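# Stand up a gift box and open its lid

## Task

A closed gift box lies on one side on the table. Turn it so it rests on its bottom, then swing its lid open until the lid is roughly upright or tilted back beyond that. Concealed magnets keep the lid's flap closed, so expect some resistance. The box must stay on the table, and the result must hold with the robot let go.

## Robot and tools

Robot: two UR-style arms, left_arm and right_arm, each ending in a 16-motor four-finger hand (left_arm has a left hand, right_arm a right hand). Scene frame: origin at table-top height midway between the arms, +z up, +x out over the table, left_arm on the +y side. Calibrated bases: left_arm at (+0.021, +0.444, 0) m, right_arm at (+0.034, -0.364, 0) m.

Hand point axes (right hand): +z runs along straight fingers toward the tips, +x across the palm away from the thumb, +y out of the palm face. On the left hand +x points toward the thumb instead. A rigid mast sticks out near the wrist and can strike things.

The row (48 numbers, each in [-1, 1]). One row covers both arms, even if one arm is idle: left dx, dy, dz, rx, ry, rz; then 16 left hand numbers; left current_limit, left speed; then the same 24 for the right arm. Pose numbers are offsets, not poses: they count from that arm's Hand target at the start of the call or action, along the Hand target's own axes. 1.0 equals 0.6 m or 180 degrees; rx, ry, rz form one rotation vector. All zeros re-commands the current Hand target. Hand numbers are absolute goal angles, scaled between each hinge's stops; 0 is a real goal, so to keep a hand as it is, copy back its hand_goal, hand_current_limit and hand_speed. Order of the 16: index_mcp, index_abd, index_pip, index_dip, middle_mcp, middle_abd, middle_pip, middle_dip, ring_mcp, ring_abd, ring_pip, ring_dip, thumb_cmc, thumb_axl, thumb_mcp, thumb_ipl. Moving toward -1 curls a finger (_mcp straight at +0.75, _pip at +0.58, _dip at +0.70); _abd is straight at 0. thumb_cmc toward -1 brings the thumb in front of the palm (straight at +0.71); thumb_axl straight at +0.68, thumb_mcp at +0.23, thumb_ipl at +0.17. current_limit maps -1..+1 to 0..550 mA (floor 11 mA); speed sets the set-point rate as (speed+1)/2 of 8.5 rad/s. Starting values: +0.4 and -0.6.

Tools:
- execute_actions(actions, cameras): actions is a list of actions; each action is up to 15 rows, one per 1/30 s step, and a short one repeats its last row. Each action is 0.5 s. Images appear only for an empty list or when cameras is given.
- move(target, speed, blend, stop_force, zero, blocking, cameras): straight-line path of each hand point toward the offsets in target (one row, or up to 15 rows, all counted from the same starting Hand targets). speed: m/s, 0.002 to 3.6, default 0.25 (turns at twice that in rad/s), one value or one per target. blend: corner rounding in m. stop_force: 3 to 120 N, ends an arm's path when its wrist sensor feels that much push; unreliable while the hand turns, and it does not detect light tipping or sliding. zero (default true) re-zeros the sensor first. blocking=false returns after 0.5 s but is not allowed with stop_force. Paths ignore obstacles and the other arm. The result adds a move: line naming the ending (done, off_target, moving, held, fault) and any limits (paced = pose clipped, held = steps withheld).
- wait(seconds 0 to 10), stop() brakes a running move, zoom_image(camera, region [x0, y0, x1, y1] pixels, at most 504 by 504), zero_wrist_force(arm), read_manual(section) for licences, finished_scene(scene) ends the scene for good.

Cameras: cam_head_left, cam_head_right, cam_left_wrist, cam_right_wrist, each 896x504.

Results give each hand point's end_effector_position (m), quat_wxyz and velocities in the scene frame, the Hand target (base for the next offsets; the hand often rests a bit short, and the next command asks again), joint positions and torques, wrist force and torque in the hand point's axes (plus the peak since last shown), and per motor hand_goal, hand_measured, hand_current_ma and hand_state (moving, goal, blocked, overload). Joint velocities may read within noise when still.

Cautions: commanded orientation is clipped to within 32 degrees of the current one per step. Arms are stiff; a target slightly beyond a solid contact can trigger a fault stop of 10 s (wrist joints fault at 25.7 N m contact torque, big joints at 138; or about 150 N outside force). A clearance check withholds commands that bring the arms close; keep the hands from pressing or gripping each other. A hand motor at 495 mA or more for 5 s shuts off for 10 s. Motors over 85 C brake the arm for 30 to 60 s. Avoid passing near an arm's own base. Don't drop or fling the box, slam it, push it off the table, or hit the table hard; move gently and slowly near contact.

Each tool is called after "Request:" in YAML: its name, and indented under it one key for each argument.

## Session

Request:
execute_actions:
  actions: []

Request:
zoom_image:
  camera: "cam_head_left"
  region: [330, 220, 630, 460]

Scene clock: 0.00 s.
left_arm: end_effector_position=(+0.4275, +0.5289, +0.2300) hand_goal=(+0.754, +0.000, +0.576, +0.696, +0.754, +0.000, +0.576, +0.696, +0.754, +0.000, +0.576, +0.696, +0.714, +0.678, +0.226, +0.168) hand_measured=(+0.754, +0.000, +0.576, +0.696, +0.754, +0.000, +0.576, +0.696, +0.754, +0.000, +0.576, +0.696, +0.714, +0.678, +0.226, +0.168) hand_current_ma=(+0, +0, +0, +0, +0, +0, +0, +0, +0, +0, +0, +0, +0, +0, +0, +0) hand_state=(goal, goal, goal, goal, goal, goal, goal, goal, goal, goal, goal, goal, goal, goal, goal, goal) hand_current_limit=0.40 hand_speed=-0.60 end_effector_quat_wxyz=(+0.000, +0.001, +1.000, +0.000) | right_arm: end_effector_position=(+0.4442, -0.4297, +0.2300) hand_goal=(+0.754, +0.000, +0.576, +0.696, +0.754, +0.000, +0.576, +0.696, +0.754, +0.000, +0.576, +0.696, +0.714, +0.678, +0.226, +0.168) hand_measured=(+0.754, +0.000, +0.576, +0.696, +0.754, +0.000, +0.576, +0.696, +0.754, +0.000, +0.576, +0.696, +0.714, +0.678, +0.226, +0.168) hand_current_ma=(+0, +0, +0, +0, +0, +0, +0, +0, +0, +0, +0, +0, +0, +0, +0, +0) hand_state=(goal, goal, goal, goal, goal, goal, goal, goal, goal, goal, goal, goal, goal, goal, goal, goal) hand_current_limit=0.40 hand_speed=-0.60 end_effector_quat_wxyz=(+0.000, +1.000, +0.023, +0.000)
Joint positions: left_arm=[3.458 -1.419 -2.042 -1.252 1.571 -1.255] | right_arm=[-0.316 -1.723 2.042 -1.89 -1.571 1.255]
Joint velocities: within noise
Joint torques (N m): no reading
Motor temperatures (°C): left_arm=[24 32 25 30 34 28] | right_arm=[25 29 24 27 31 30]
Wrist force (N): no reading
Wrist torque (N m): no reading
Wrist force, peak (N): no reading
Hand target: left_arm +0.4275, +0.5289, +0.2300; +0.000, +0.001, +1.000, +0.000 | right_arm +0.4442, -0.4297, +0.2300; +0.000, +1.000, +0.023, +0.000

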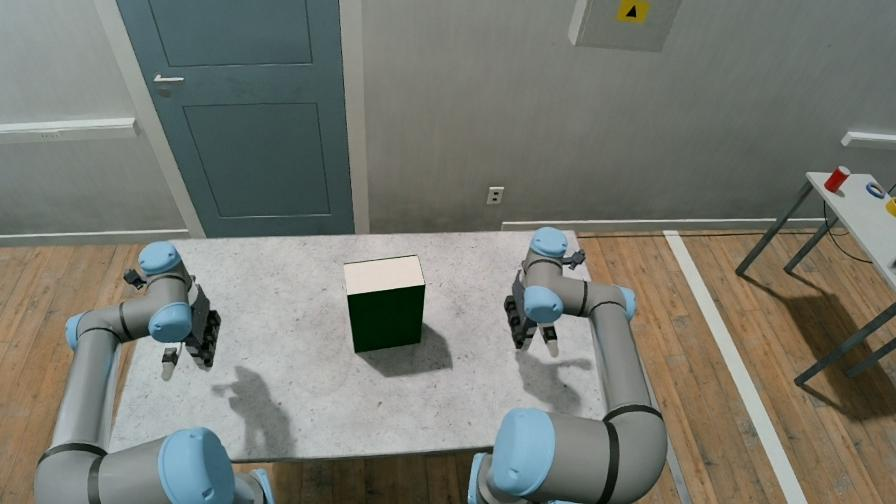

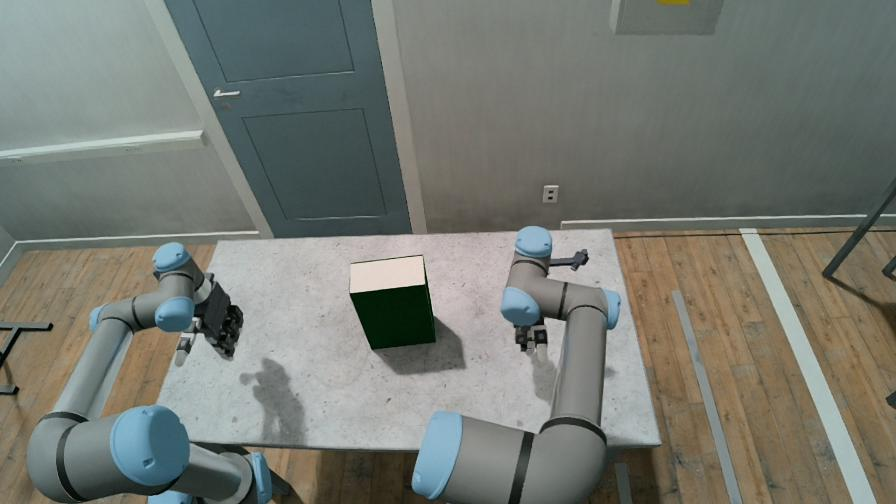

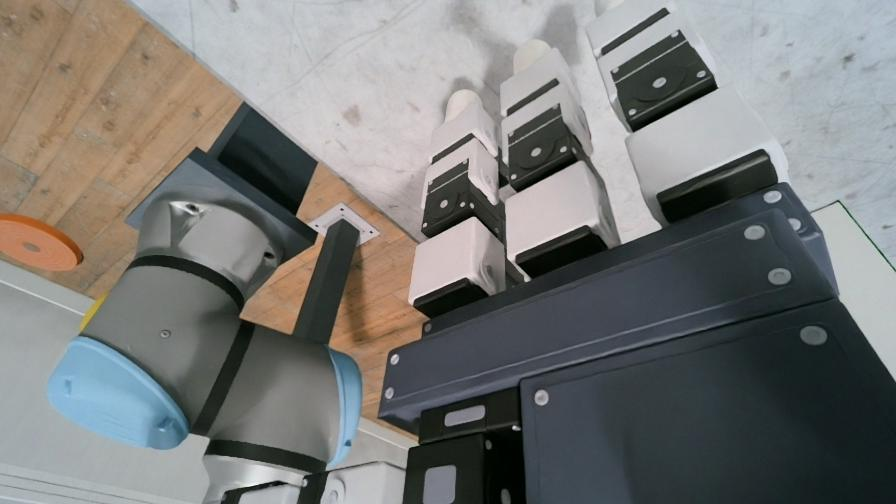

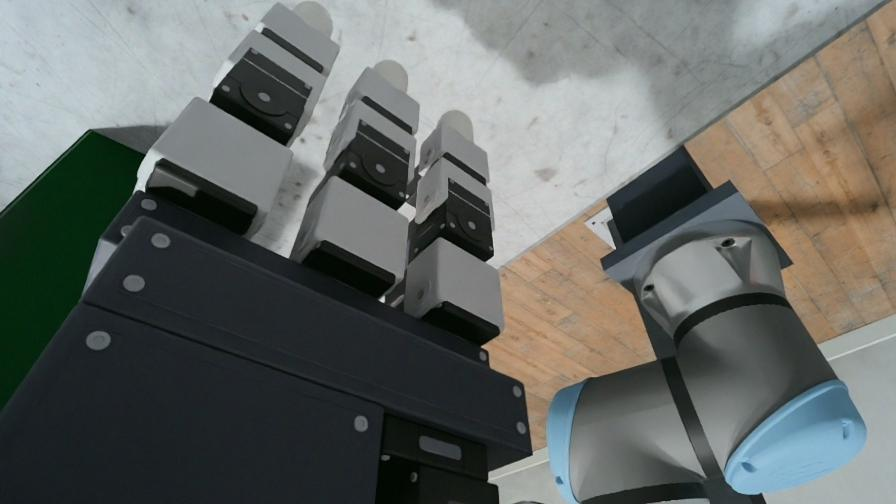

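Scaled by 1.680 from the camera's 896x504 image, which has a finer 1280x720 frame.

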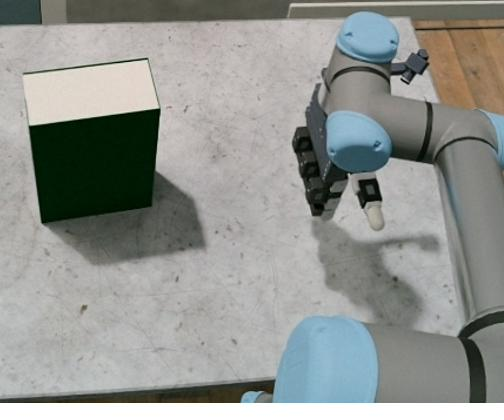

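Request:
zoom_image:
  camera: "cam_head_left"
  region: [335, 245, 435, 360]

Request:
zoom_image:
  camera: "cam_head_right"
  region: [340, 245, 440, 360]

Request:
zoom_image:
  camera: "cam_head_left"
  region: [339, 250, 429, 300]

Scaled by 4.383 from the camera's 896x504 image, which has a finer 1280x720 frame.

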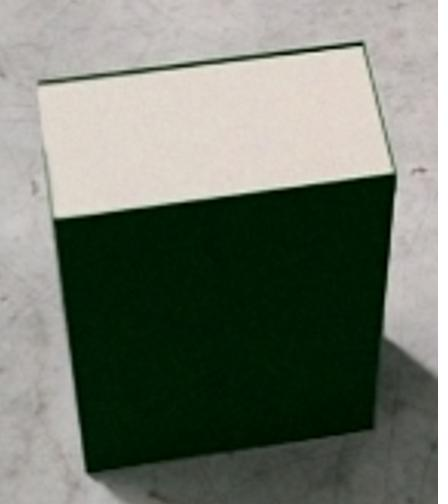

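Scaled by 4.383 from the camera's 896x504 image, which has a finer 1280x720 frame.

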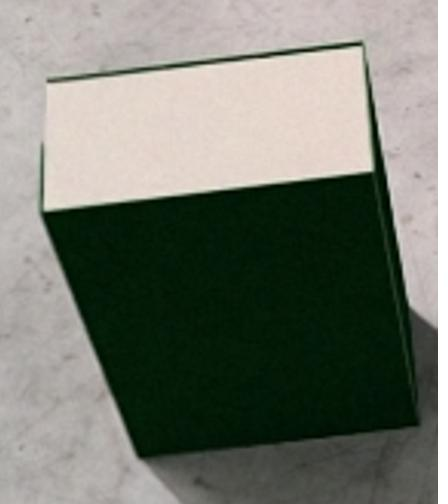

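Scaled by 5.600 from the camera's 896x504 image, which has a finer 1280x720 frame.

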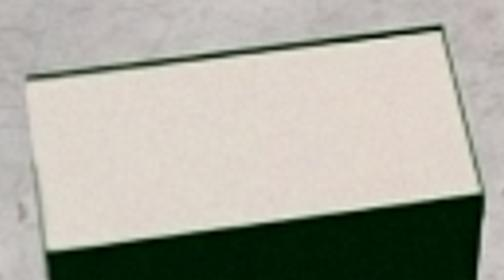

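Request:
move:
  target: [-0.121,-0.357,0.145,0,0,0,0.97,0,0.8,0.9,0.97,0,0.8,0.9,0.97,0,0.8,0.9,0.714,0.678,0.226,0.168,0.5,-0.6,0.154,-0.227,0.145,0,0,0,0.97,0,0.8,0.9,0.97,0,0.8,0.9,0.97,0,0.8,0.9,0.714,0.678,0.226,0.168,0.5,-0.6]
  speed: 0.15
  cameras: ["cam_head_left","cam_left_wrist","cam_right_wrist"]

Scene clock: 106.33 s.
left_arm: end_effector_position=(+0.4998, +0.3148, +0.1431) hand_goal=(+0.970, +0.000, +0.800, +0.900, +0.970, +0.000, +0.800, +0.900, +0.970, +0.000, +0.800, +0.900, +0.714, +0.678, +0.226, +0.168) hand_measured=(+0.960, +0.000, +0.794, +0.896, +0.960, +0.000, +0.794, +0.896, +0.958, +0.000, +0.794, +0.896, +0.714, +0.678, +0.224, +0.168) hand_current_ma=(-21, +0, -9, -5, -21, +0, -11, -5, -25, +0, -9, -5, +0, -1, -4, +0) hand_state=(goal, goal, goal, goal, goal, goal, goal, goal, goal, goal, goal, goal, goal, goal, goal, goal) hand_current_limit=0.50 hand_speed=-0.60 end_effector_quat_wxyz=(+0.000, +0.001, +1.000, +0.000) | right_arm: end_effector_position=(+0.5300, -0.2894, +0.1431) hand_goal=(+0.970, +0.000, +0.800, +0.900, +0.970, +0.000, +0.800, +0.900, +0.970, +0.000, +0.800, +0.900, +0.714, +0.678, +0.226, +0.168) hand_measured=(+0.960, +0.000, +0.794, +0.896, +0.960, +0.000, +0.794, +0.896, +0.960, +0.000, +0.794, +0.896, +0.714, +0.678, +0.224, +0.168) hand_current_ma=(-25, +0, -10, -6, -23, +0, -11, -6, -23, +0, -10, -6, +0, -1, -4, +0) hand_state=(goal, goal, goal, goal, goal, goal, goal, goal, goal, goal, goal, goal, goal, goal, goal, goal) hand_current_limit=0.50 hand_speed=-0.60 end_effector_quat_wxyz=(+0.000, +1.000, +0.023, +0.000)
Joint positions: left_arm=[2.985 -1.794 -1.895 -1.023 1.571 -1.727] | right_arm=[0.005 -1.361 1.913 -2.123 -1.571 1.576]
Joint torques (N m): left_arm=[-5.52 19.55 28.81 4.88 1.82 -1.11] | right_arm=[8.14 -16.08 -33.21 -4.1 -2.87 2.29]
Wrist force (N): left_arm=[-0.2 0.1 -0.2] | right_arm=[0.0 -0.3 -0.4]
Wrist torque (N m): left_arm=[-0.04 -0.01 -0.03] | right_arm=[0.00 -0.01 -0.03]
Wrist force, peak (N): left_arm=[0.1 1.2 0.2] | right_arm=[-0.1 -0.4 -0.8]
Hand target: left_arm +0.4999, +0.3147, +0.1430; +0.000, +0.001, +1.000, +0.000 | right_arm +0.5301, -0.2893, +0.1430; +0.000, +1.000, +0.023, +0.000
Off the commanded pose: left_arm 0.000 m, 0 deg | right_arm 0.000 m, 0 deg.
move: done
Images, in order (width x height): cam_head_left 896x504, cam_left_wrist 896x504, cam_right_wrist 896x504.

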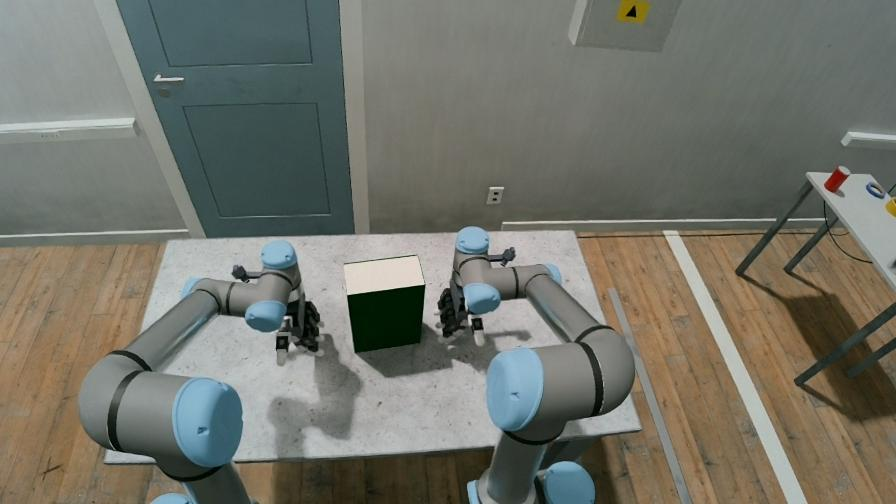

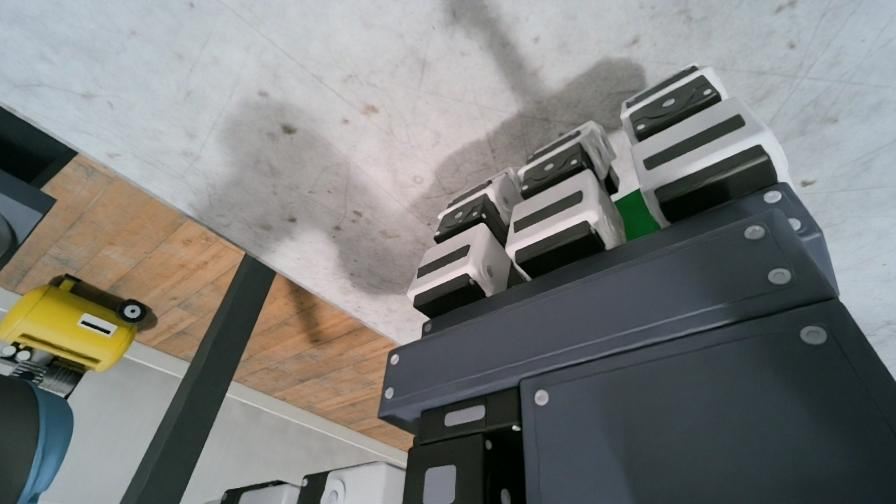

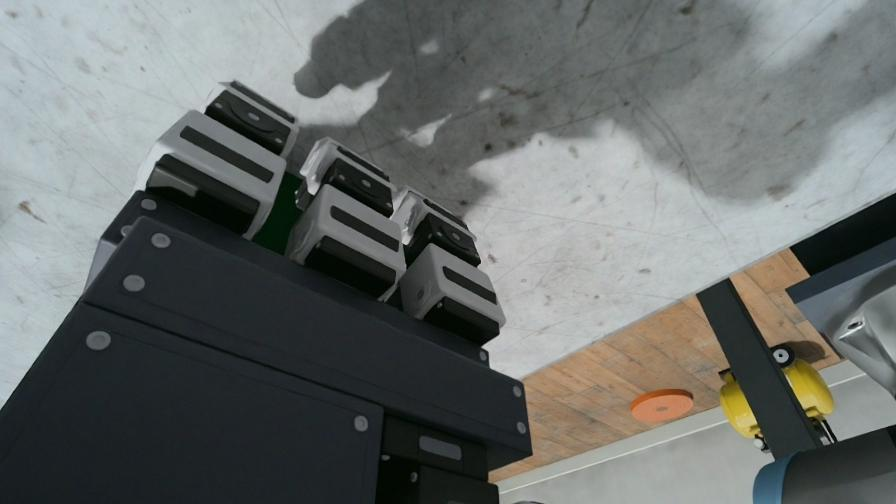

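Request:
move:
  target:
    - [-0.033,0,0,0,0,0,0.97,0,0.8,0.9,0.97,0,0.8,0.9,0.97,0,0.8,0.9,0.714,0.678,0.226,0.168,0.5,-0.6,0.033,0,0,0,0,0,0.97,0,0.8,0.9,0.97,0,0.8,0.9,0.97,0,0.8,0.9,0.714,0.678,0.226,0.168,0.5,-0.6]
    - [-0.033,-0.125,0,0,0,0,0.97,0,0.8,0.9,0.97,0,0.8,0.9,0.97,0,0.8,0.9,0.714,0.678,0.226,0.168,0.5,-0.6,0.033,-0.125,0,0,0,0,0.97,0,0.8,0.9,0.97,0,0.8,0.9,0.97,0,0.8,0.9,0.714,0.678,0.226,0.168,0.5,-0.6]
  speed: 0.025
  stop_force: 5
  cameras: ["cam_head_left"]

Scene clock: 159.67 s.
left_arm: end_effector_position=(+0.5196, +0.2531, +0.1430) hand_goal=(+0.970, +0.000, +0.800, +0.900, +0.970, +0.000, +0.800, +0.900, +0.970, +0.000, +0.800, +0.900, +0.714, +0.678, +0.226, +0.168) hand_measured=(+0.960, +0.000, +0.794, +0.896, +0.952, +0.000, +0.792, +0.896, +0.942, +0.000, +0.792, +0.896, +0.714, +0.678, +0.224, +0.168) hand_current_ma=(-20, +0, -8, -5, -45, +0, -13, -5, -78, +0, -14, -5, +0, -1, -4, +0) hand_state=(goal, goal, goal, goal, goal, goal, goal, goal, blocked, goal, goal, goal, goal, goal, goal, goal) hand_current_limit=0.50 hand_speed=-0.60 end_effector_quat_wxyz=(+0.000, +0.001, +1.000, +0.000) | right_arm: end_effector_position=(+0.5471, -0.2280, +0.1430) hand_goal=(+0.970, +0.000, +0.800, +0.900, +0.970, +0.000, +0.800, +0.900, +0.970, +0.000, +0.800, +0.900, +0.714, +0.678, +0.226, +0.168) hand_measured=(+0.946, +0.004, +0.794, +0.896, +0.952, +0.000, +0.794, +0.896, +0.958, +0.000, +0.794, +0.896, +0.714, +0.678, +0.224, +0.168) hand_current_ma=(-71, +7, -13, -6, -51, +0, -13, -6, -30, +0, -10, -6, +0, -1, -4, +0) hand_state=(blocked, goal, goal, goal, goal, goal, goal, goal, goal, goal, goal, goal, goal, goal, goal, goal) hand_current_limit=0.50 hand_speed=-0.60 end_effector_quat_wxyz=(+0.000, +1.000, +0.023, +0.000)
Joint positions: left_arm=[2.883 -1.89 -1.767 -1.055 1.571 -1.829] | right_arm=[0.115 -1.281 1.808 -2.098 -1.571 1.686]
Joint torques (N m): left_arm=[7.42 50.19 9.15 4.88 -1.12 1.79] | right_arm=[-5.65 -43.15 -11.85 -4.22 1.63 -1.72]
Wrist force (N): left_arm=[-0.4 1.0 0.2] | right_arm=[-0.5 0.5 0.2]
Wrist torque (N m): left_arm=[-0.06 0.06 -0.25] | right_arm=[-0.08 0.02 0.12]
Wrist force, peak (N): left_arm=[-0.1 5.5 -3.3] | right_arm=[-1.2 6.8 -5.0]
Hand target: left_arm +0.5196, +0.2531, +0.1430; +0.000, +0.001, +1.000, +0.000 (not the last commanded pose) | right_arm +0.5471, -0.2280, +0.1430; +0.000, +1.000, +0.023, +0.000 (not the last commanded pose)
Off the commanded pose: left_arm 0.014 m, 0 deg | right_arm 0.015 m, 0 deg.
move: contact (left_arm, right_arm); path passed 1 of 2 targets
Images, in order (width x height): cam_head_left 896x504.

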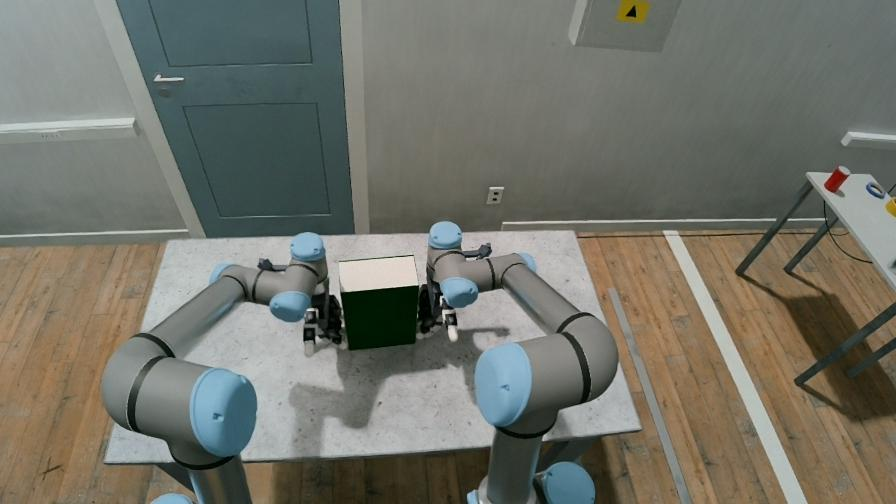

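Request:
move:
  target:
    - [0,-0.025,0,0,0,0,0.97,0,0.8,0.9,0.97,0,0.8,0.9,0.97,0,0.8,0.9,0.714,0.678,0.226,0.168,0.5,-0.6,0,-0.025,0,0,0,0,0.97,0,0.8,0.9,0.97,0,0.8,0.9,0.97,0,0.8,0.9,0.714,0.678,0.226,0.168,0.5,-0.6]
    - [0.25,-0.025,0,0,0,0,0.97,0,0.8,0.9,0.97,0,0.8,0.9,0.97,0,0.8,0.9,0.714,0.678,0.226,0.168,0.5,-0.6,-0.25,-0.037,0,0,0,0,0.97,0,0.8,0.9,0.97,0,0.8,0.9,0.97,0,0.8,0.9,0.714,0.678,0.226,0.168,0.5,-0.6]
    - [0.25,0.11,0,0,0,0,0.97,0,0.8,0.9,0.97,0,0.8,0.9,0.97,0,0.8,0.9,0.714,0.678,0.226,0.168,0.5,-0.6,-0.25,0.1,0,0,0,0,0.97,0,0.8,0.9,0.97,0,0.8,0.9,0.97,0,0.8,0.9,0.714,0.678,0.226,0.168,0.5,-0.6]
  speed: [0.03,0.05,0.06]
  cameras: ["cam_head_left","cam_head_right"]

Scene clock: 177.03 s.
left_arm: end_effector_position=(+0.3697, +0.3192, +0.1430) hand_goal=(+0.970, +0.000, +0.800, +0.900, +0.970, +0.000, +0.800, +0.900, +0.970, +0.000, +0.800, +0.900, +0.714, +0.678, +0.226, +0.168) hand_measured=(+0.960, +0.004, +0.794, +0.898, +0.958, -0.004, +0.794, +0.896, +0.956, -0.004, +0.794, +0.896, +0.714, +0.678, +0.224, +0.168) hand_current_ma=(-23, +4, -9, -3, -24, -4, -12, -6, -30, -4, -9, -5, +0, -1, -4, +0) hand_state=(goal, goal, goal, goal, goal, goal, goal, goal, goal, goal, goal, goal, goal, goal, goal, goal) hand_current_limit=0.50 hand_speed=-0.60 end_effector_quat_wxyz=(+0.000, +0.001, +1.000, +0.000) | right_arm: end_effector_position=(+0.4000, -0.2948, +0.1430) hand_goal=(+0.970, +0.000, +0.800, +0.900, +0.970, +0.000, +0.800, +0.900, +0.970, +0.000, +0.800, +0.900, +0.714, +0.678, +0.226, +0.168) hand_measured=(+0.958, +0.004, +0.794, +0.896, +0.958, -0.002, +0.794, +0.896, +0.958, -0.004, +0.794, +0.896, +0.714, +0.678, +0.224, +0.168) hand_current_ma=(-30, +5, -10, -6, -26, -4, -11, -6, -26, -4, -10, -7, +0, -1, -4, +0) hand_state=(goal, goal, goal, goal, goal, goal, goal, goal, goal, goal, goal, goal, goal, goal, goal, goal) hand_current_limit=0.50 hand_speed=-0.60 end_effector_quat_wxyz=(+0.000, +1.000, +0.023, +0.000)
Joint positions: left_arm=[2.945 -1.517 -2.203 -0.993 1.571 -1.767] | right_arm=[0.009 -1.657 2.232 -2.146 -1.571 1.58]
Joint torques (N m): left_arm=[7.37 31.53 7.83 0.51 -1.87 1.79] | right_arm=[-8.48 -26.62 -11.12 -0.66 2.74 -1.63]
Wrist force (N): left_arm=[-0.3 0.1 -0.2] | right_arm=[-0.1 -1.0 0.2]
Wrist torque (N m): left_arm=[-0.04 0.03 -0.22] | right_arm=[-0.17 0.02 0.13]
Wrist force, peak (N): left_arm=[1.1 16.8 -10.2] | right_arm=[-1.1 20.5 -14.2]
Hand target: left_arm +0.3697, +0.3193, +0.1430; +0.000, +0.001, +1.000, +0.000 | right_arm +0.4000, -0.2949, +0.1430; +0.000, +1.000, +0.023, +0.000
Off the commanded pose: left_arm 0.000 m, 0 deg | right_arm 0.000 m, 0 deg.
move: done
Images, in order (width x height): cam_head_left 896x504, cam_head_right 896x504.

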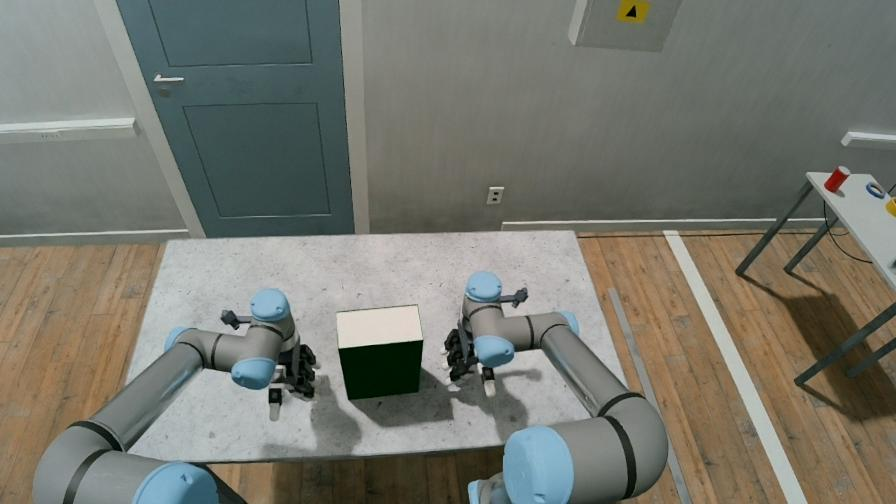

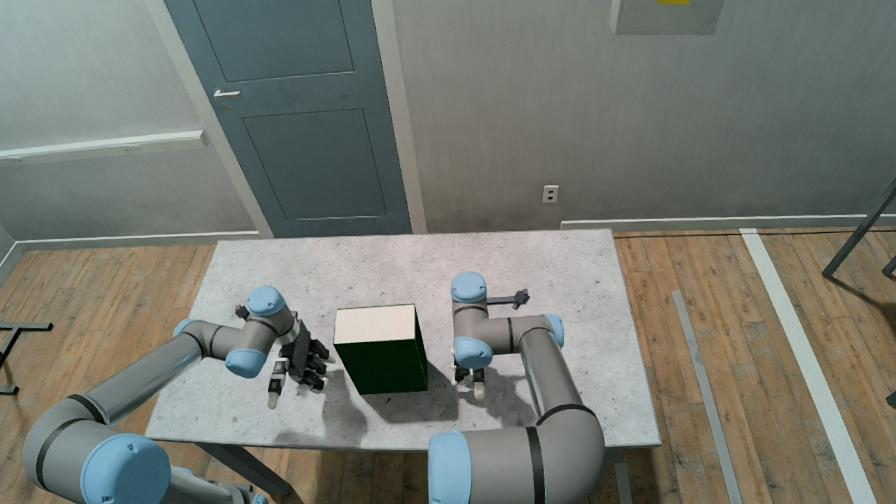

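Request:
move:
  target:
    - [0.117,-0.115,-0.425,0,0,-0.3,0.97,0,0.8,0.9,0.97,0,0.8,0.9,0.97,0,0.8,0.9,0.714,0.678,0.226,0.168,0.5,-0.6,0.164,0.13,-0.262,0.385,-0.385,0.385,0.75,0,0.58,0.7,0.75,0,0.58,0.7,0.75,0,0.58,0.7,0.714,0.678,0.226,0.168,0.6,-0.6]
    - [0.333,-0.498,-0.425,0,0,-0.53,0.97,0,0.8,0.9,0.97,0,0.8,0.9,0.97,0,0.8,0.9,0.714,0.678,0.226,0.168,0.5,-0.6,0.2,0.1,-0.262,0.385,-0.385,0.385,0.75,0,0.58,0.7,0.75,0,0.58,0.7,0.75,0,0.58,0.7,0.714,0.678,0.226,0.168,0.6,-0.6]
  speed: 0.25
  cameras: ["cam_head_left","cam_head_right"]

Scene clock: 258.70 s.
left_arm: end_effector_position=(+0.1695, +0.0208, +0.3980) hand_goal=(+0.970, +0.000, +0.800, +0.900, +0.970, +0.000, +0.800, +0.900, +0.970, +0.000, +0.800, +0.900, +0.714, +0.678, +0.226, +0.168) hand_measured=(+0.960, +0.004, +0.794, +0.898, +0.958, -0.002, +0.794, +0.896, +0.958, -0.004, +0.794, +0.896, +0.714, +0.678, +0.224, +0.168) hand_current_ma=(-23, +4, -9, -3, -24, -4, -11, -6, -29, -4, -9, -5, +0, -1, -4, +0) hand_state=(goal, goal, goal, goal, goal, goal, goal, goal, goal, goal, goal, goal, goal, goal, goal, goal) hand_current_limit=0.50 hand_speed=-0.60 end_effector_quat_wxyz=(+0.000, +0.739, -0.674, +0.000) | right_arm: end_effector_position=(+0.5227, -0.3493, +0.3002) hand_goal=(+0.750, +0.000, +0.580, +0.700, +0.750, +0.000, +0.580, +0.700, +0.750, +0.000, +0.580, +0.700, +0.714, +0.678, +0.226, +0.168) hand_measured=(+0.748, -0.002, +0.582, +0.702, +0.748, -0.002, +0.582, +0.702, +0.748, -0.002, +0.582, +0.704, +0.714, +0.678, +0.224, +0.168) hand_current_ma=(-3, -2, +2, +5, -2, -4, +2, +5, -2, -4, +2, +5, +0, -1, -4, +0) hand_state=(goal, goal, goal, goal, goal, goal, goal, goal, goal, goal, goal, goal, goal, goal, goal, goal) hand_current_limit=0.60 hand_speed=-0.60 end_effector_quat_wxyz=(+0.488, -0.511, +0.488, +0.512)
Joint positions: left_arm=[2.4 -1.444 -1.586 -1.682 1.571 -3.977] | right_arm=[-0.61 -0.974 1.33 -0.356 -0.61 1.571]
Joint torques (N m): left_arm=[-7.45 6.23 30.62 0.71 1.66 -1.2] | right_arm=[7.57 -29.8 -31.7 3.09 2.66 -1.68]
Wrist force (N): left_arm=[-0.4 0.0 0.3] | right_arm=[0.7 -0.4 -2.2]
Wrist torque (N m): left_arm=[-0.06 0.06 -0.07] | right_arm=[0.18 0.39 0.33]
Wrist force, peak (N): left_arm=[-1.6 0.0 0.0] | right_arm=[0.4 -0.6 -2.5]
Hand target: left_arm +0.1695, +0.0208, +0.3980; +0.000, +0.739, -0.673, +0.000 | right_arm +0.5227, -0.3493, +0.3002; +0.488, -0.511, +0.488, +0.512
Off the commanded pose: left_arm 0.000 m, 0 deg | right_arm 0.000 m, 0 deg.
move: done
Images, in order (width x height): cam_head_left 896x504, cam_head_right 896x504.

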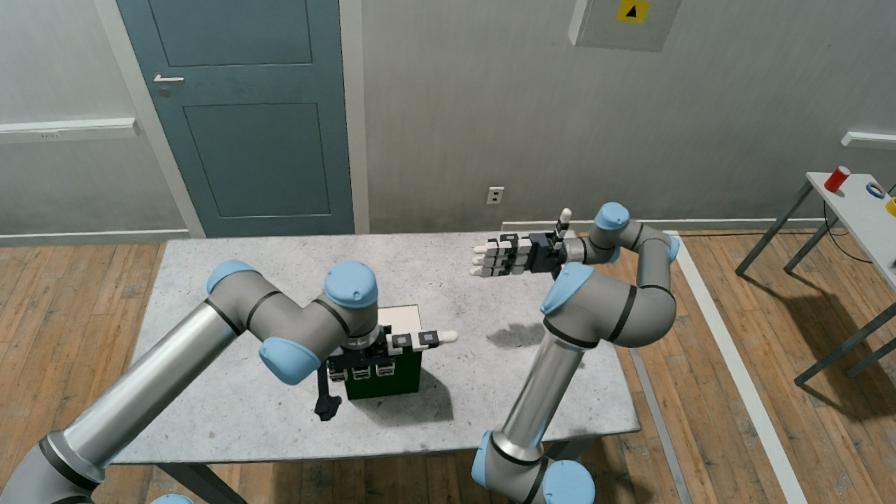

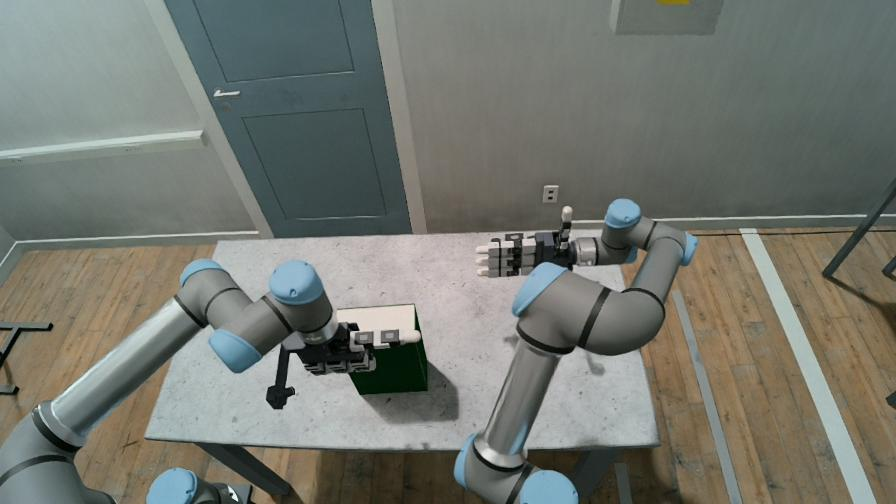

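Request:
move:
  target:
    - [0,0,0,0,0,0,0.97,0,0.8,0.9,0.97,0,0.8,0.9,0.97,0,0.8,0.9,0.714,0.678,0.226,0.168,0.6,-0.6,0.042,0.086,0.42,0,0,0,0.75,0,0.58,0.7,0.75,0,0.58,0.7,0.75,0,0.58,0.7,0.714,0.678,0.226,0.168,0.6,-0.6]
  speed: 0.15
  cameras: ["cam_head_left","cam_head_right"]

Request:
move:
  target:
    - [0,-0.18,0,0,0,0,0.97,0,0.8,0.9,0.97,0,0.8,0.9,0.97,0,0.8,0.9,0.714,0.678,0.226,0.168,0.6,-0.6,0,0,0,0,0,0,0.75,0,0.58,0.7,0.75,0,0.58,0.7,0.75,0,0.58,0.7,0.714,0.678,0.226,0.168,0.6,-0.6]
  speed: 0.04
  stop_force: 9
  cameras: ["cam_head_left","cam_head_right"]

Scene clock: 285.30 s.
left_arm: end_effector_position=(+0.1695, +0.0208, +0.3980) hand_goal=(+0.970, +0.000, +0.800, +0.900, +0.970, +0.000, +0.800, +0.900, +0.970, +0.000, +0.800, +0.900, +0.714, +0.678, +0.226, +0.168) hand_measured=(+0.960, +0.004, +0.794, +0.898, +0.958, -0.002, +0.794, +0.896, +0.958, -0.004, +0.794, +0.896, +0.714, +0.678, +0.224, +0.168) hand_current_ma=(-23, +4, -9, -3, -24, -4, -11, -6, -29, -4, -9, -5, +0, -1, -4, +0) hand_state=(goal, goal, goal, goal, goal, goal, goal, goal, goal, goal, goal, goal, goal, goal, goal, goal) hand_current_limit=0.60 hand_speed=-0.60 end_effector_quat_wxyz=(+0.000, +0.739, -0.673, +0.000) | right_arm: end_effector_position=(+0.4595, -0.1001, +0.2751) hand_goal=(+0.750, +0.000, +0.580, +0.700, +0.750, +0.000, +0.580, +0.700, +0.750, +0.000, +0.580, +0.700, +0.714, +0.678, +0.226, +0.168) hand_measured=(+0.748, -0.002, +0.582, +0.702, +0.748, -0.002, +0.582, +0.702, +0.748, -0.002, +0.582, +0.704, +0.714, +0.678, +0.224, +0.168) hand_current_ma=(-3, -2, +2, +5, -2, -4, +2, +5, -2, -4, +2, +5, +0, -1, -3, +0) hand_state=(goal, goal, goal, goal, goal, goal, goal, goal, goal, goal, goal, goal, goal, goal, goal, goal) hand_current_limit=0.60 hand_speed=-0.60 end_effector_quat_wxyz=(+0.488, -0.511, +0.488, +0.512)
Joint positions: left_arm=[2.4 -1.445 -1.586 -1.682 1.571 -3.978] | right_arm=[-0.232 -1.164 1.702 -0.536 -0.231 1.569]
Joint torques (N m): left_arm=[-6.45 6.29 32.09 0.71 1.77 -1.16] | right_arm=[6.6 -44.93 -8.48 -1.13 2.82 2.26]
Wrist force (N): left_arm=[-0.4 -0.1 0.3] | right_arm=[0.4 -0.8 -2.8]
Wrist torque (N m): left_arm=[-0.08 0.05 -0.06] | right_arm=[0.16 0.41 0.09]
Wrist force, peak (N): left_arm=[-0.7 0.0 0.4] | right_arm=[0.8 -1.1 -2.9]
Hand target: left_arm +0.1695, +0.0208, +0.3980; +0.000, +0.739, -0.673, +0.000 | right_arm +0.4595, -0.0999, +0.2751; +0.488, -0.511, +0.488, +0.512
Off the commanded pose: left_arm 0.000 m, 0 deg | right_arm 0.000 m, 0 deg.
move: done
Images, in order (width x height): cam_head_left 896x504, cam_head_right 896x504.

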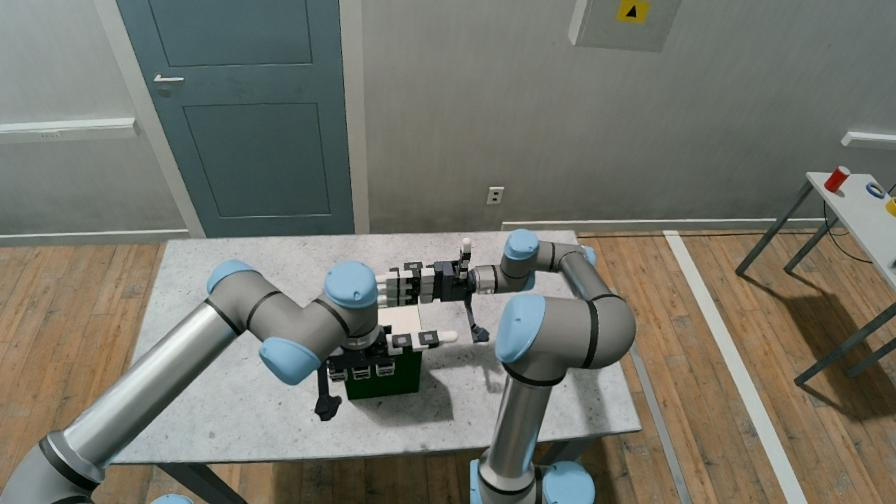

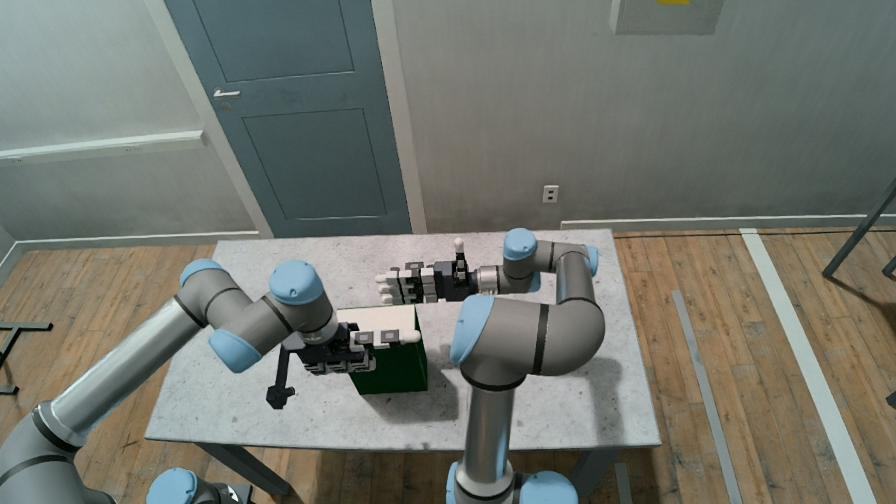

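Scene clock: 289.07 s.
left_arm: end_effector_position=(+0.2770, +0.0308, +0.3980) hand_goal=(+0.970, +0.000, +0.800, +0.900, +0.970, +0.000, +0.800, +0.900, +0.970, +0.000, +0.800, +0.900, +0.714, +0.678, +0.226, +0.168) hand_measured=(+0.960, +0.004, +0.794, +0.898, +0.960, -0.002, +0.794, +0.896, +0.958, -0.004, +0.794, +0.896, +0.714, +0.678, +0.224, +0.168) hand_current_ma=(-23, +4, -9, -3, -24, -4, -11, -6, -29, -4, -9, -5, +0, -1, -4, +0) hand_state=(goal, goal, goal, goal, goal, goal, goal, goal, goal, goal, goal, goal, goal, goal, goal, goal) hand_current_limit=0.60 hand_speed=-0.60 end_effector_quat_wxyz=(+0.000, +0.739, -0.673, +0.000) | right_arm: end_effector_position=(+0.4595, -0.0999, +0.2751) hand_goal=(+0.750, +0.000, +0.580, +0.700, +0.750, +0.000, +0.580, +0.700, +0.750, +0.000, +0.580, +0.700, +0.714, +0.678, +0.226, +0.168) hand_measured=(+0.748, -0.002, +0.582, +0.702, +0.748, -0.002, +0.582, +0.702, +0.748, -0.002, +0.582, +0.704, +0.714, +0.678, +0.224, +0.168) hand_current_ma=(-3, -2, +2, +5, -2, -4, +2, +5, -2, -4, +2, +5, +0, -1, -3, +0) hand_state=(goal, goal, goal, goal, goal, goal, goal, goal, goal, goal, goal, goal, goal, goal, goal, goal) hand_current_limit=0.60 hand_speed=-0.60 end_effector_quat_wxyz=(+0.488, -0.511, +0.488, +0.512)
Joint positions: left_arm=[2.559 -1.579 -1.46 -1.673 1.571 -3.818] | right_arm=[-0.231 -1.164 1.702 -0.536 -0.231 1.57]
Joint torques (N m): left_arm=[7.33 11.9 30.75 0.66 -1.47 1.9] | right_arm=[6.67 -44.11 -8.9 -1.04 2.74 2.32]
Wrist force (N): left_arm=[-0.4 0.2 0.3] | right_arm=[0.4 -0.8 -2.6]
Wrist torque (N m): left_arm=[-0.05 0.07 -0.22] | right_arm=[0.14 0.40 0.08]
Wrist force, peak (N): left_arm=[-0.6 0.5 0.1] | right_arm=[0.6 -0.9 -2.9]
Hand target: left_arm +0.2770, +0.0308, +0.3980; +0.000, +0.739, -0.673, +0.000 | right_arm +0.4595, -0.0999, +0.2751; +0.488, -0.511, +0.488, +0.512
Off the commanded pose: left_arm 0.000 m, 0 deg | right_arm 0.000 m, 0 deg.
move: done
Images, in order (width x height): cam_head_left 896x504, cam_head_right 896x504.

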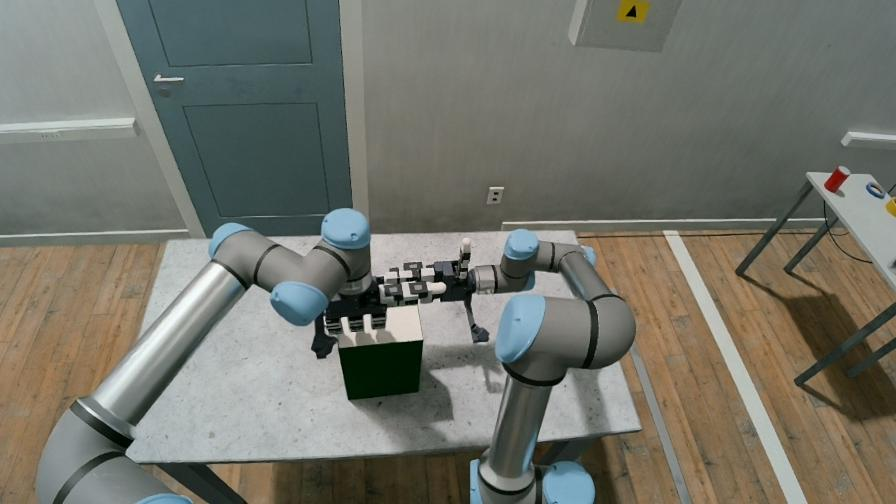

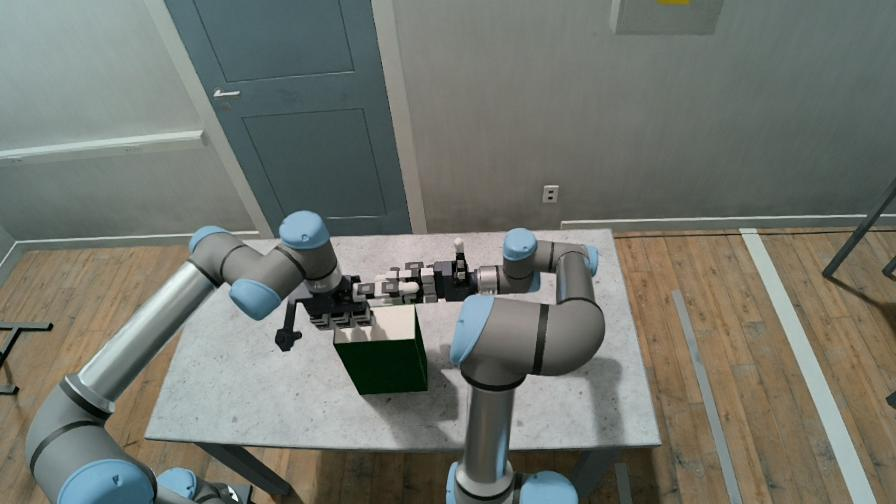

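Request:
zoom_image:
  camera: "cam_head_left"
  region: [300, 250, 460, 410]

Request:
zoom_image:
  camera: "cam_head_right"
  region: [290, 250, 450, 410]

Scaled by 3.150 from the camera's 896x504 image, which has a finer 1280x720 frame.

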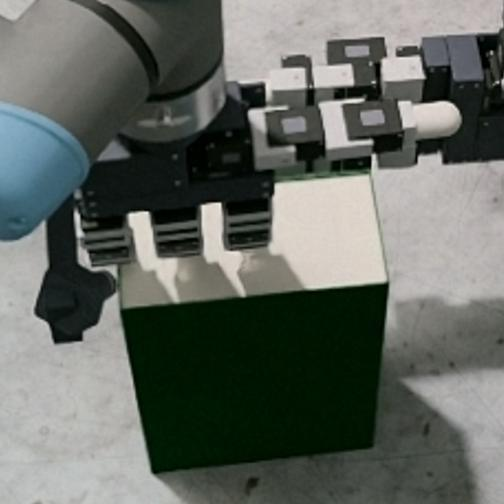

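Scaled by 3.150 from the camera's 896x504 image, which has a finer 1280x720 frame.

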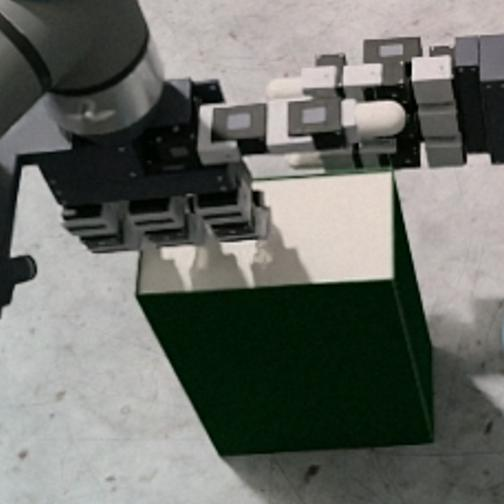

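Request:
execute_actions:
  actions: []
  cameras: ["cam_left_wrist","cam_right_wrist"]

Scene clock: 327.37 s.
left_arm: end_effector_position=(+0.2770, +0.0308, +0.3980) hand_goal=(+0.970, +0.000, +0.800, +0.900, +0.970, +0.000, +0.800, +0.900, +0.970, +0.000, +0.800, +0.900, +0.714, +0.678, +0.226, +0.168) hand_measured=(+0.960, +0.004, +0.794, +0.898, +0.960, -0.002, +0.794, +0.896, +0.958, -0.004, +0.794, +0.896, +0.714, +0.678, +0.224, +0.168) hand_current_ma=(-23, +4, -9, -3, -24, -4, -11, -6, -29, -4, -9, -5, +0, -1, -4, +0) hand_state=(goal, goal, goal, goal, goal, goal, goal, goal, goal, goal, goal, goal, goal, goal, goal, goal) hand_current_limit=0.60 hand_speed=-0.60 end_effector_quat_wxyz=(+0.000, +0.739, -0.673, +0.000) | right_arm: end_effector_position=(+0.4595, -0.0999, +0.2751) hand_goal=(+0.750, +0.000, +0.580, +0.700, +0.750, +0.000, +0.580, +0.700, +0.750, +0.000, +0.580, +0.700, +0.714, +0.678, +0.226, +0.168) hand_measured=(+0.748, -0.002, +0.582, +0.702, +0.748, -0.002, +0.582, +0.702, +0.748, -0.002, +0.582, +0.704, +0.714, +0.678, +0.224, +0.168) hand_current_ma=(-3, -2, +2, +5, -2, -4, +2, +5, -2, -4, +2, +5, +0, -1, -3, +0) hand_state=(goal, goal, goal, goal, goal, goal, goal, goal, goal, goal, goal, goal, goal, goal, goal, goal) hand_current_limit=0.60 hand_speed=-0.60 end_effector_quat_wxyz=(+0.488, -0.511, +0.488, +0.512)
Joint positions: left_arm=[2.559 -1.579 -1.46 -1.673 1.571 -3.818] | right_arm=[-0.231 -1.164 1.702 -0.536 -0.231 1.57]
Joint velocities: within noise
Joint torques (N m): left_arm=[6.86 12.92 31.6 0.67 -1.39 1.73] | right_arm=[7.37 -44.48 -9.02 -0.89 2.72 2.12]
Motor temperatures (°C): left_arm=[24 31 25 30 34 28] | right_arm=[25 29 24 27 31 30]
Wrist force (N): left_arm=[-0.5 0.1 0.0] | right_arm=[0.5 -0.8 -2.6]
Wrist torque (N m): left_arm=[-0.04 0.07 -0.23] | right_arm=[0.14 0.39 0.10]
Wrist force, peak (N): left_arm=[-0.6 0.5 -0.1] | right_arm=[0.5 -1.0 -2.8]
Hand target: left_arm +0.2770, +0.0308, +0.3980; +0.000, +0.739, -0.673, +0.000 | right_arm +0.4595, -0.0999, +0.2751; +0.488, -0.511, +0.488, +0.512
Off the commanded pose: left_arm 0.000 m, 0 deg | right_arm 0.000 m, 0 deg.
Images, in order (width x height): cam_left_wrist 896x504, cam_right_wrist 896x504.

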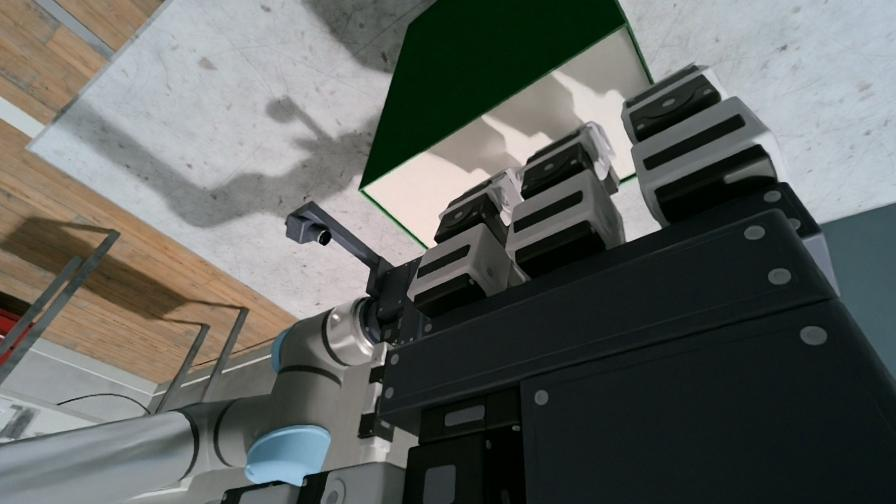

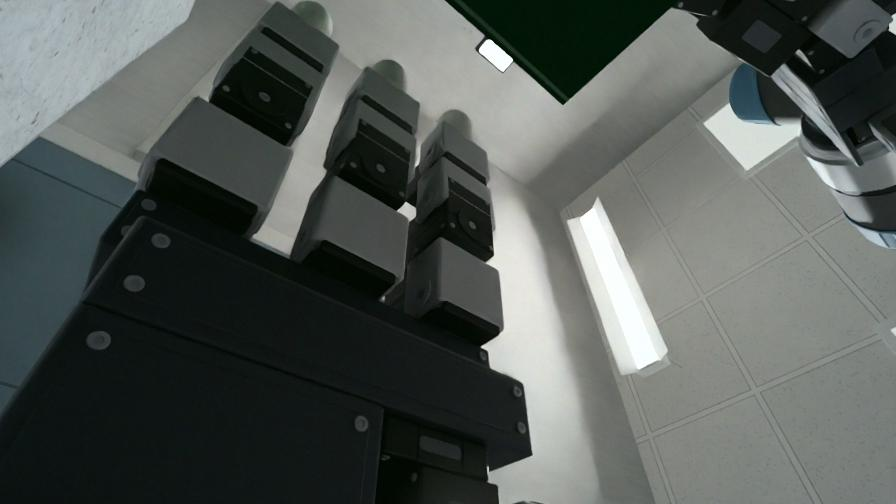

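Request:
move:
  target:
    - [0,0.2,0,0,0,0,0.97,0,0.8,0.9,0.97,0,0.8,0.9,0.97,0,0.8,0.9,0.714,0.678,0.226,0.168,0.6,-0.6,0,0,0,0,0,0,0.75,0,0.58,0.7,0.75,0,0.58,0.7,0.75,0,0.58,0.7,0.714,0.678,0.226,0.168,0.6,-0.6]
    - [0,0.2,0.158,0,0,0,0.97,0,0.8,0.9,0.97,0,0.8,0.9,0.97,0,0.8,0.9,0.714,0.678,0.226,0.168,0.6,-0.6,0.117,0,0,0,0,0,0.75,0,0.58,0.7,0.75,0,0.58,0.7,0.75,0,0.58,0.7,0.714,0.678,0.226,0.168,0.6,-0.6]
  speed: 0.15
  blend: 0.02

Request:
move:
  target:
    - [0,-0.19,0,0,0,0,0.97,0,0.8,0.9,0.97,0,0.8,0.9,0.97,0,0.8,0.9,0.714,0.678,0.226,0.168,0.6,-0.6,0,0,0,0,0,0,0.75,0,0.58,0.7,0.75,0,0.58,0.7,0.75,0,0.58,0.7,0.714,0.678,0.226,0.168,0.6,-0.6]
  speed: 0.04
  stop_force: 9
  cameras: ["cam_head_left","cam_head_right"]

Scene clock: 349.90 s.
left_arm: end_effector_position=(+0.1575, +0.0196, +0.3033) hand_goal=(+0.970, +0.000, +0.800, +0.900, +0.970, +0.000, +0.800, +0.900, +0.970, +0.000, +0.800, +0.900, +0.714, +0.678, +0.226, +0.168) hand_measured=(+0.960, +0.004, +0.794, +0.898, +0.960, -0.002, +0.794, +0.896, +0.958, -0.004, +0.794, +0.896, +0.714, +0.678, +0.224, +0.168) hand_current_ma=(-21, +4, -8, -3, -21, -4, -11, -5, -26, -4, -9, -5, +0, -1, -4, +0) hand_state=(goal, goal, goal, goal, goal, goal, goal, goal, goal, goal, goal, goal, goal, goal, goal, goal) hand_current_limit=0.60 hand_speed=-0.60 end_effector_quat_wxyz=(+0.000, +0.739, -0.673, +0.000) | right_arm: end_effector_position=(+0.4594, -0.0999, +0.2050) hand_goal=(+0.750, +0.000, +0.580, +0.700, +0.750, +0.000, +0.580, +0.700, +0.750, +0.000, +0.580, +0.700, +0.714, +0.678, +0.226, +0.168) hand_measured=(+0.748, -0.002, +0.582, +0.702, +0.748, -0.002, +0.582, +0.702, +0.748, -0.002, +0.582, +0.704, +0.714, +0.678, +0.224, +0.168) hand_current_ma=(-3, -2, +2, +5, -2, -4, +2, +5, -2, -4, +2, +5, +0, -1, -3, +0) hand_state=(goal, goal, goal, goal, goal, goal, goal, goal, goal, goal, goal, goal, goal, goal, goal, goal) hand_current_limit=0.60 hand_speed=-0.60 end_effector_quat_wxyz=(+0.488, -0.511, +0.488, +0.512)
Joint positions: left_arm=[2.379 -1.434 -1.837 -1.441 1.571 -3.998] | right_arm=[-0.231 -1.067 1.768 -0.699 -0.231 1.569]
Joint torques (N m): left_arm=[-1.85 5.91 10.78 4.7 -1.84 -1.11] | right_arm=[-1.15 -23.21 -6.24 -1.14 1.96 2.13]
Wrist force (N): left_arm=[-0.6 0.4 0.2] | right_arm=[0.5 -0.5 -2.5]
Wrist torque (N m): left_arm=[0.00 0.08 -0.11] | right_arm=[0.17 0.40 0.13]
Wrist force, peak (N): left_arm=[-0.7 0.6 -0.5] | right_arm=[0.6 -0.7 -3.0]
Hand target: left_arm +0.1576, +0.0196, +0.3032; +0.000, +0.739, -0.673, +0.000 | right_arm +0.4595, -0.0999, +0.2049; +0.488, -0.511, +0.488, +0.512
Off the commanded pose: left_arm 0.000 m, 0 deg | right_arm 0.000 m, 0 deg.
move: done

Scene clock: 353.80 s.
left_arm: end_effector_position=(+0.2711, +0.0302, +0.3032) hand_goal=(+0.970, +0.000, +0.800, +0.900, +0.970, +0.000, +0.800, +0.900, +0.970, +0.000, +0.800, +0.900, +0.714, +0.678, +0.226, +0.168) hand_measured=(+0.940, -0.028, +0.806, +0.918, +0.960, -0.002, +0.794, +0.896, +0.958, -0.004, +0.794, +0.896, +0.714, +0.678, +0.224, +0.168) hand_current_ma=(-89, -62, +10, +40, -21, -4, -11, -5, -26, -4, -9, -5, +0, -1, -4, +0) hand_state=(blocked, blocked, goal, goal, goal, goal, goal, goal, goal, goal, goal, goal, goal, goal, goal, goal) hand_current_limit=0.60 hand_speed=-0.60 end_effector_quat_wxyz=(+0.000, +0.739, -0.673, +0.000) | right_arm: end_effector_position=(+0.4595, -0.0999, +0.2049) hand_goal=(+0.750, +0.000, +0.580, +0.700, +0.750, +0.000, +0.580, +0.700, +0.750, +0.000, +0.580, +0.700, +0.714, +0.678, +0.226, +0.168) hand_measured=(+0.778, -0.002, +0.580, +0.702, +0.748, -0.002, +0.582, +0.702, +0.748, -0.002, +0.582, +0.704, +0.714, +0.678, +0.224, +0.168) hand_current_ma=(+82, -2, -1, +5, -2, -4, +2, +5, -2, -4, +2, +5, +0, -1, -3, +0) hand_state=(blocked, goal, goal, goal, goal, goal, goal, goal, goal, goal, goal, goal, goal, goal, goal, goal) hand_current_limit=0.60 hand_speed=-0.60 end_effector_quat_wxyz=(+0.488, -0.511, +0.488, +0.512)
Joint positions: left_arm=[2.552 -1.575 -1.707 -1.431 1.571 -3.826] | right_arm=[-0.231 -1.067 1.768 -0.699 -0.231 1.57]
Joint torques (N m): left_arm=[10.59 6.59 28.75 1.04 -0.61 1.65] | right_arm=[-2.82 -36.84 -6.7 0.38 -2.45 1.14]
Wrist force (N): left_arm=[-2.0 7.3 -7.9] | right_arm=[2.0 -4.2 -4.5]
Wrist torque (N m): left_arm=[0.62 0.17 -0.32] | right_arm=[0.40 0.39 0.35]
Wrist force, peak (N): left_arm=[-2.0 7.6 -8.4] | right_arm=[2.0 -4.1 -4.6]
Hand target: left_arm +0.2711, +0.0302, +0.3032; +0.000, +0.739, -0.673, +0.000 | right_arm +0.4595, -0.0999, +0.2049; +0.488, -0.511, +0.488, +0.512
Off the commanded pose: left_arm 0.000 m, 0 deg | right_arm 0.000 m, 0 deg.
move: done
Images, in order (width x height): cam_head_left 896x504, cam_head_right 896x504.

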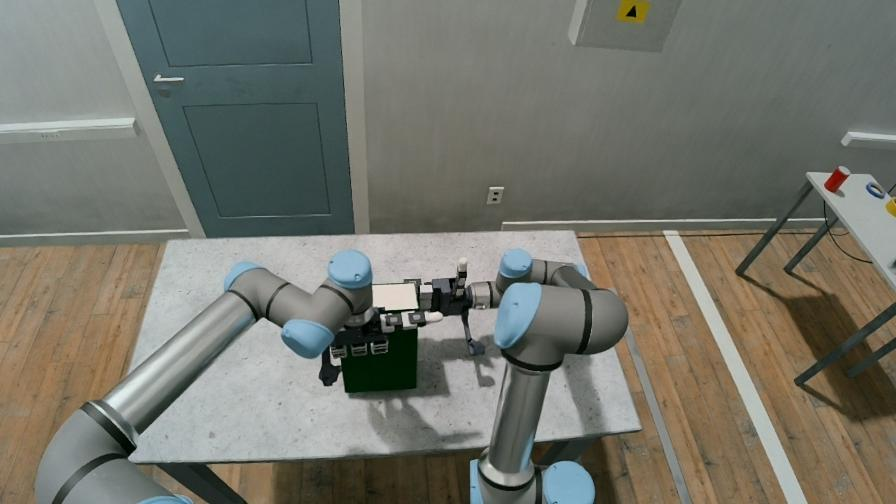

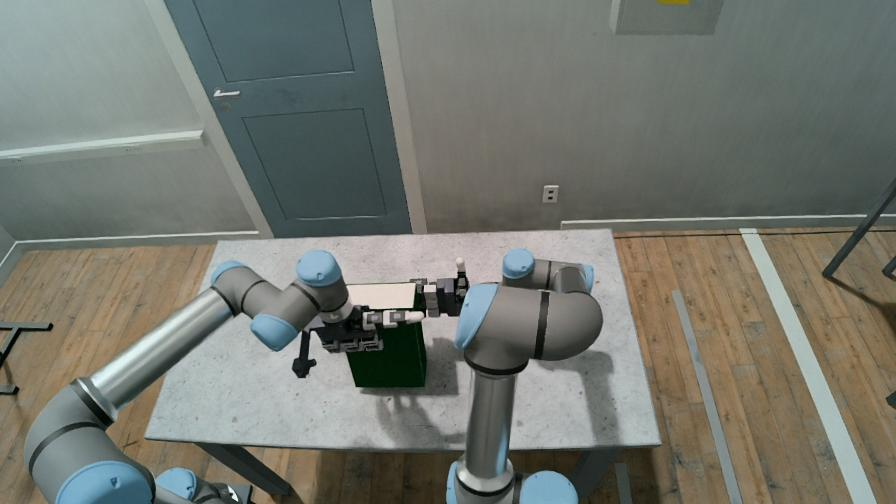

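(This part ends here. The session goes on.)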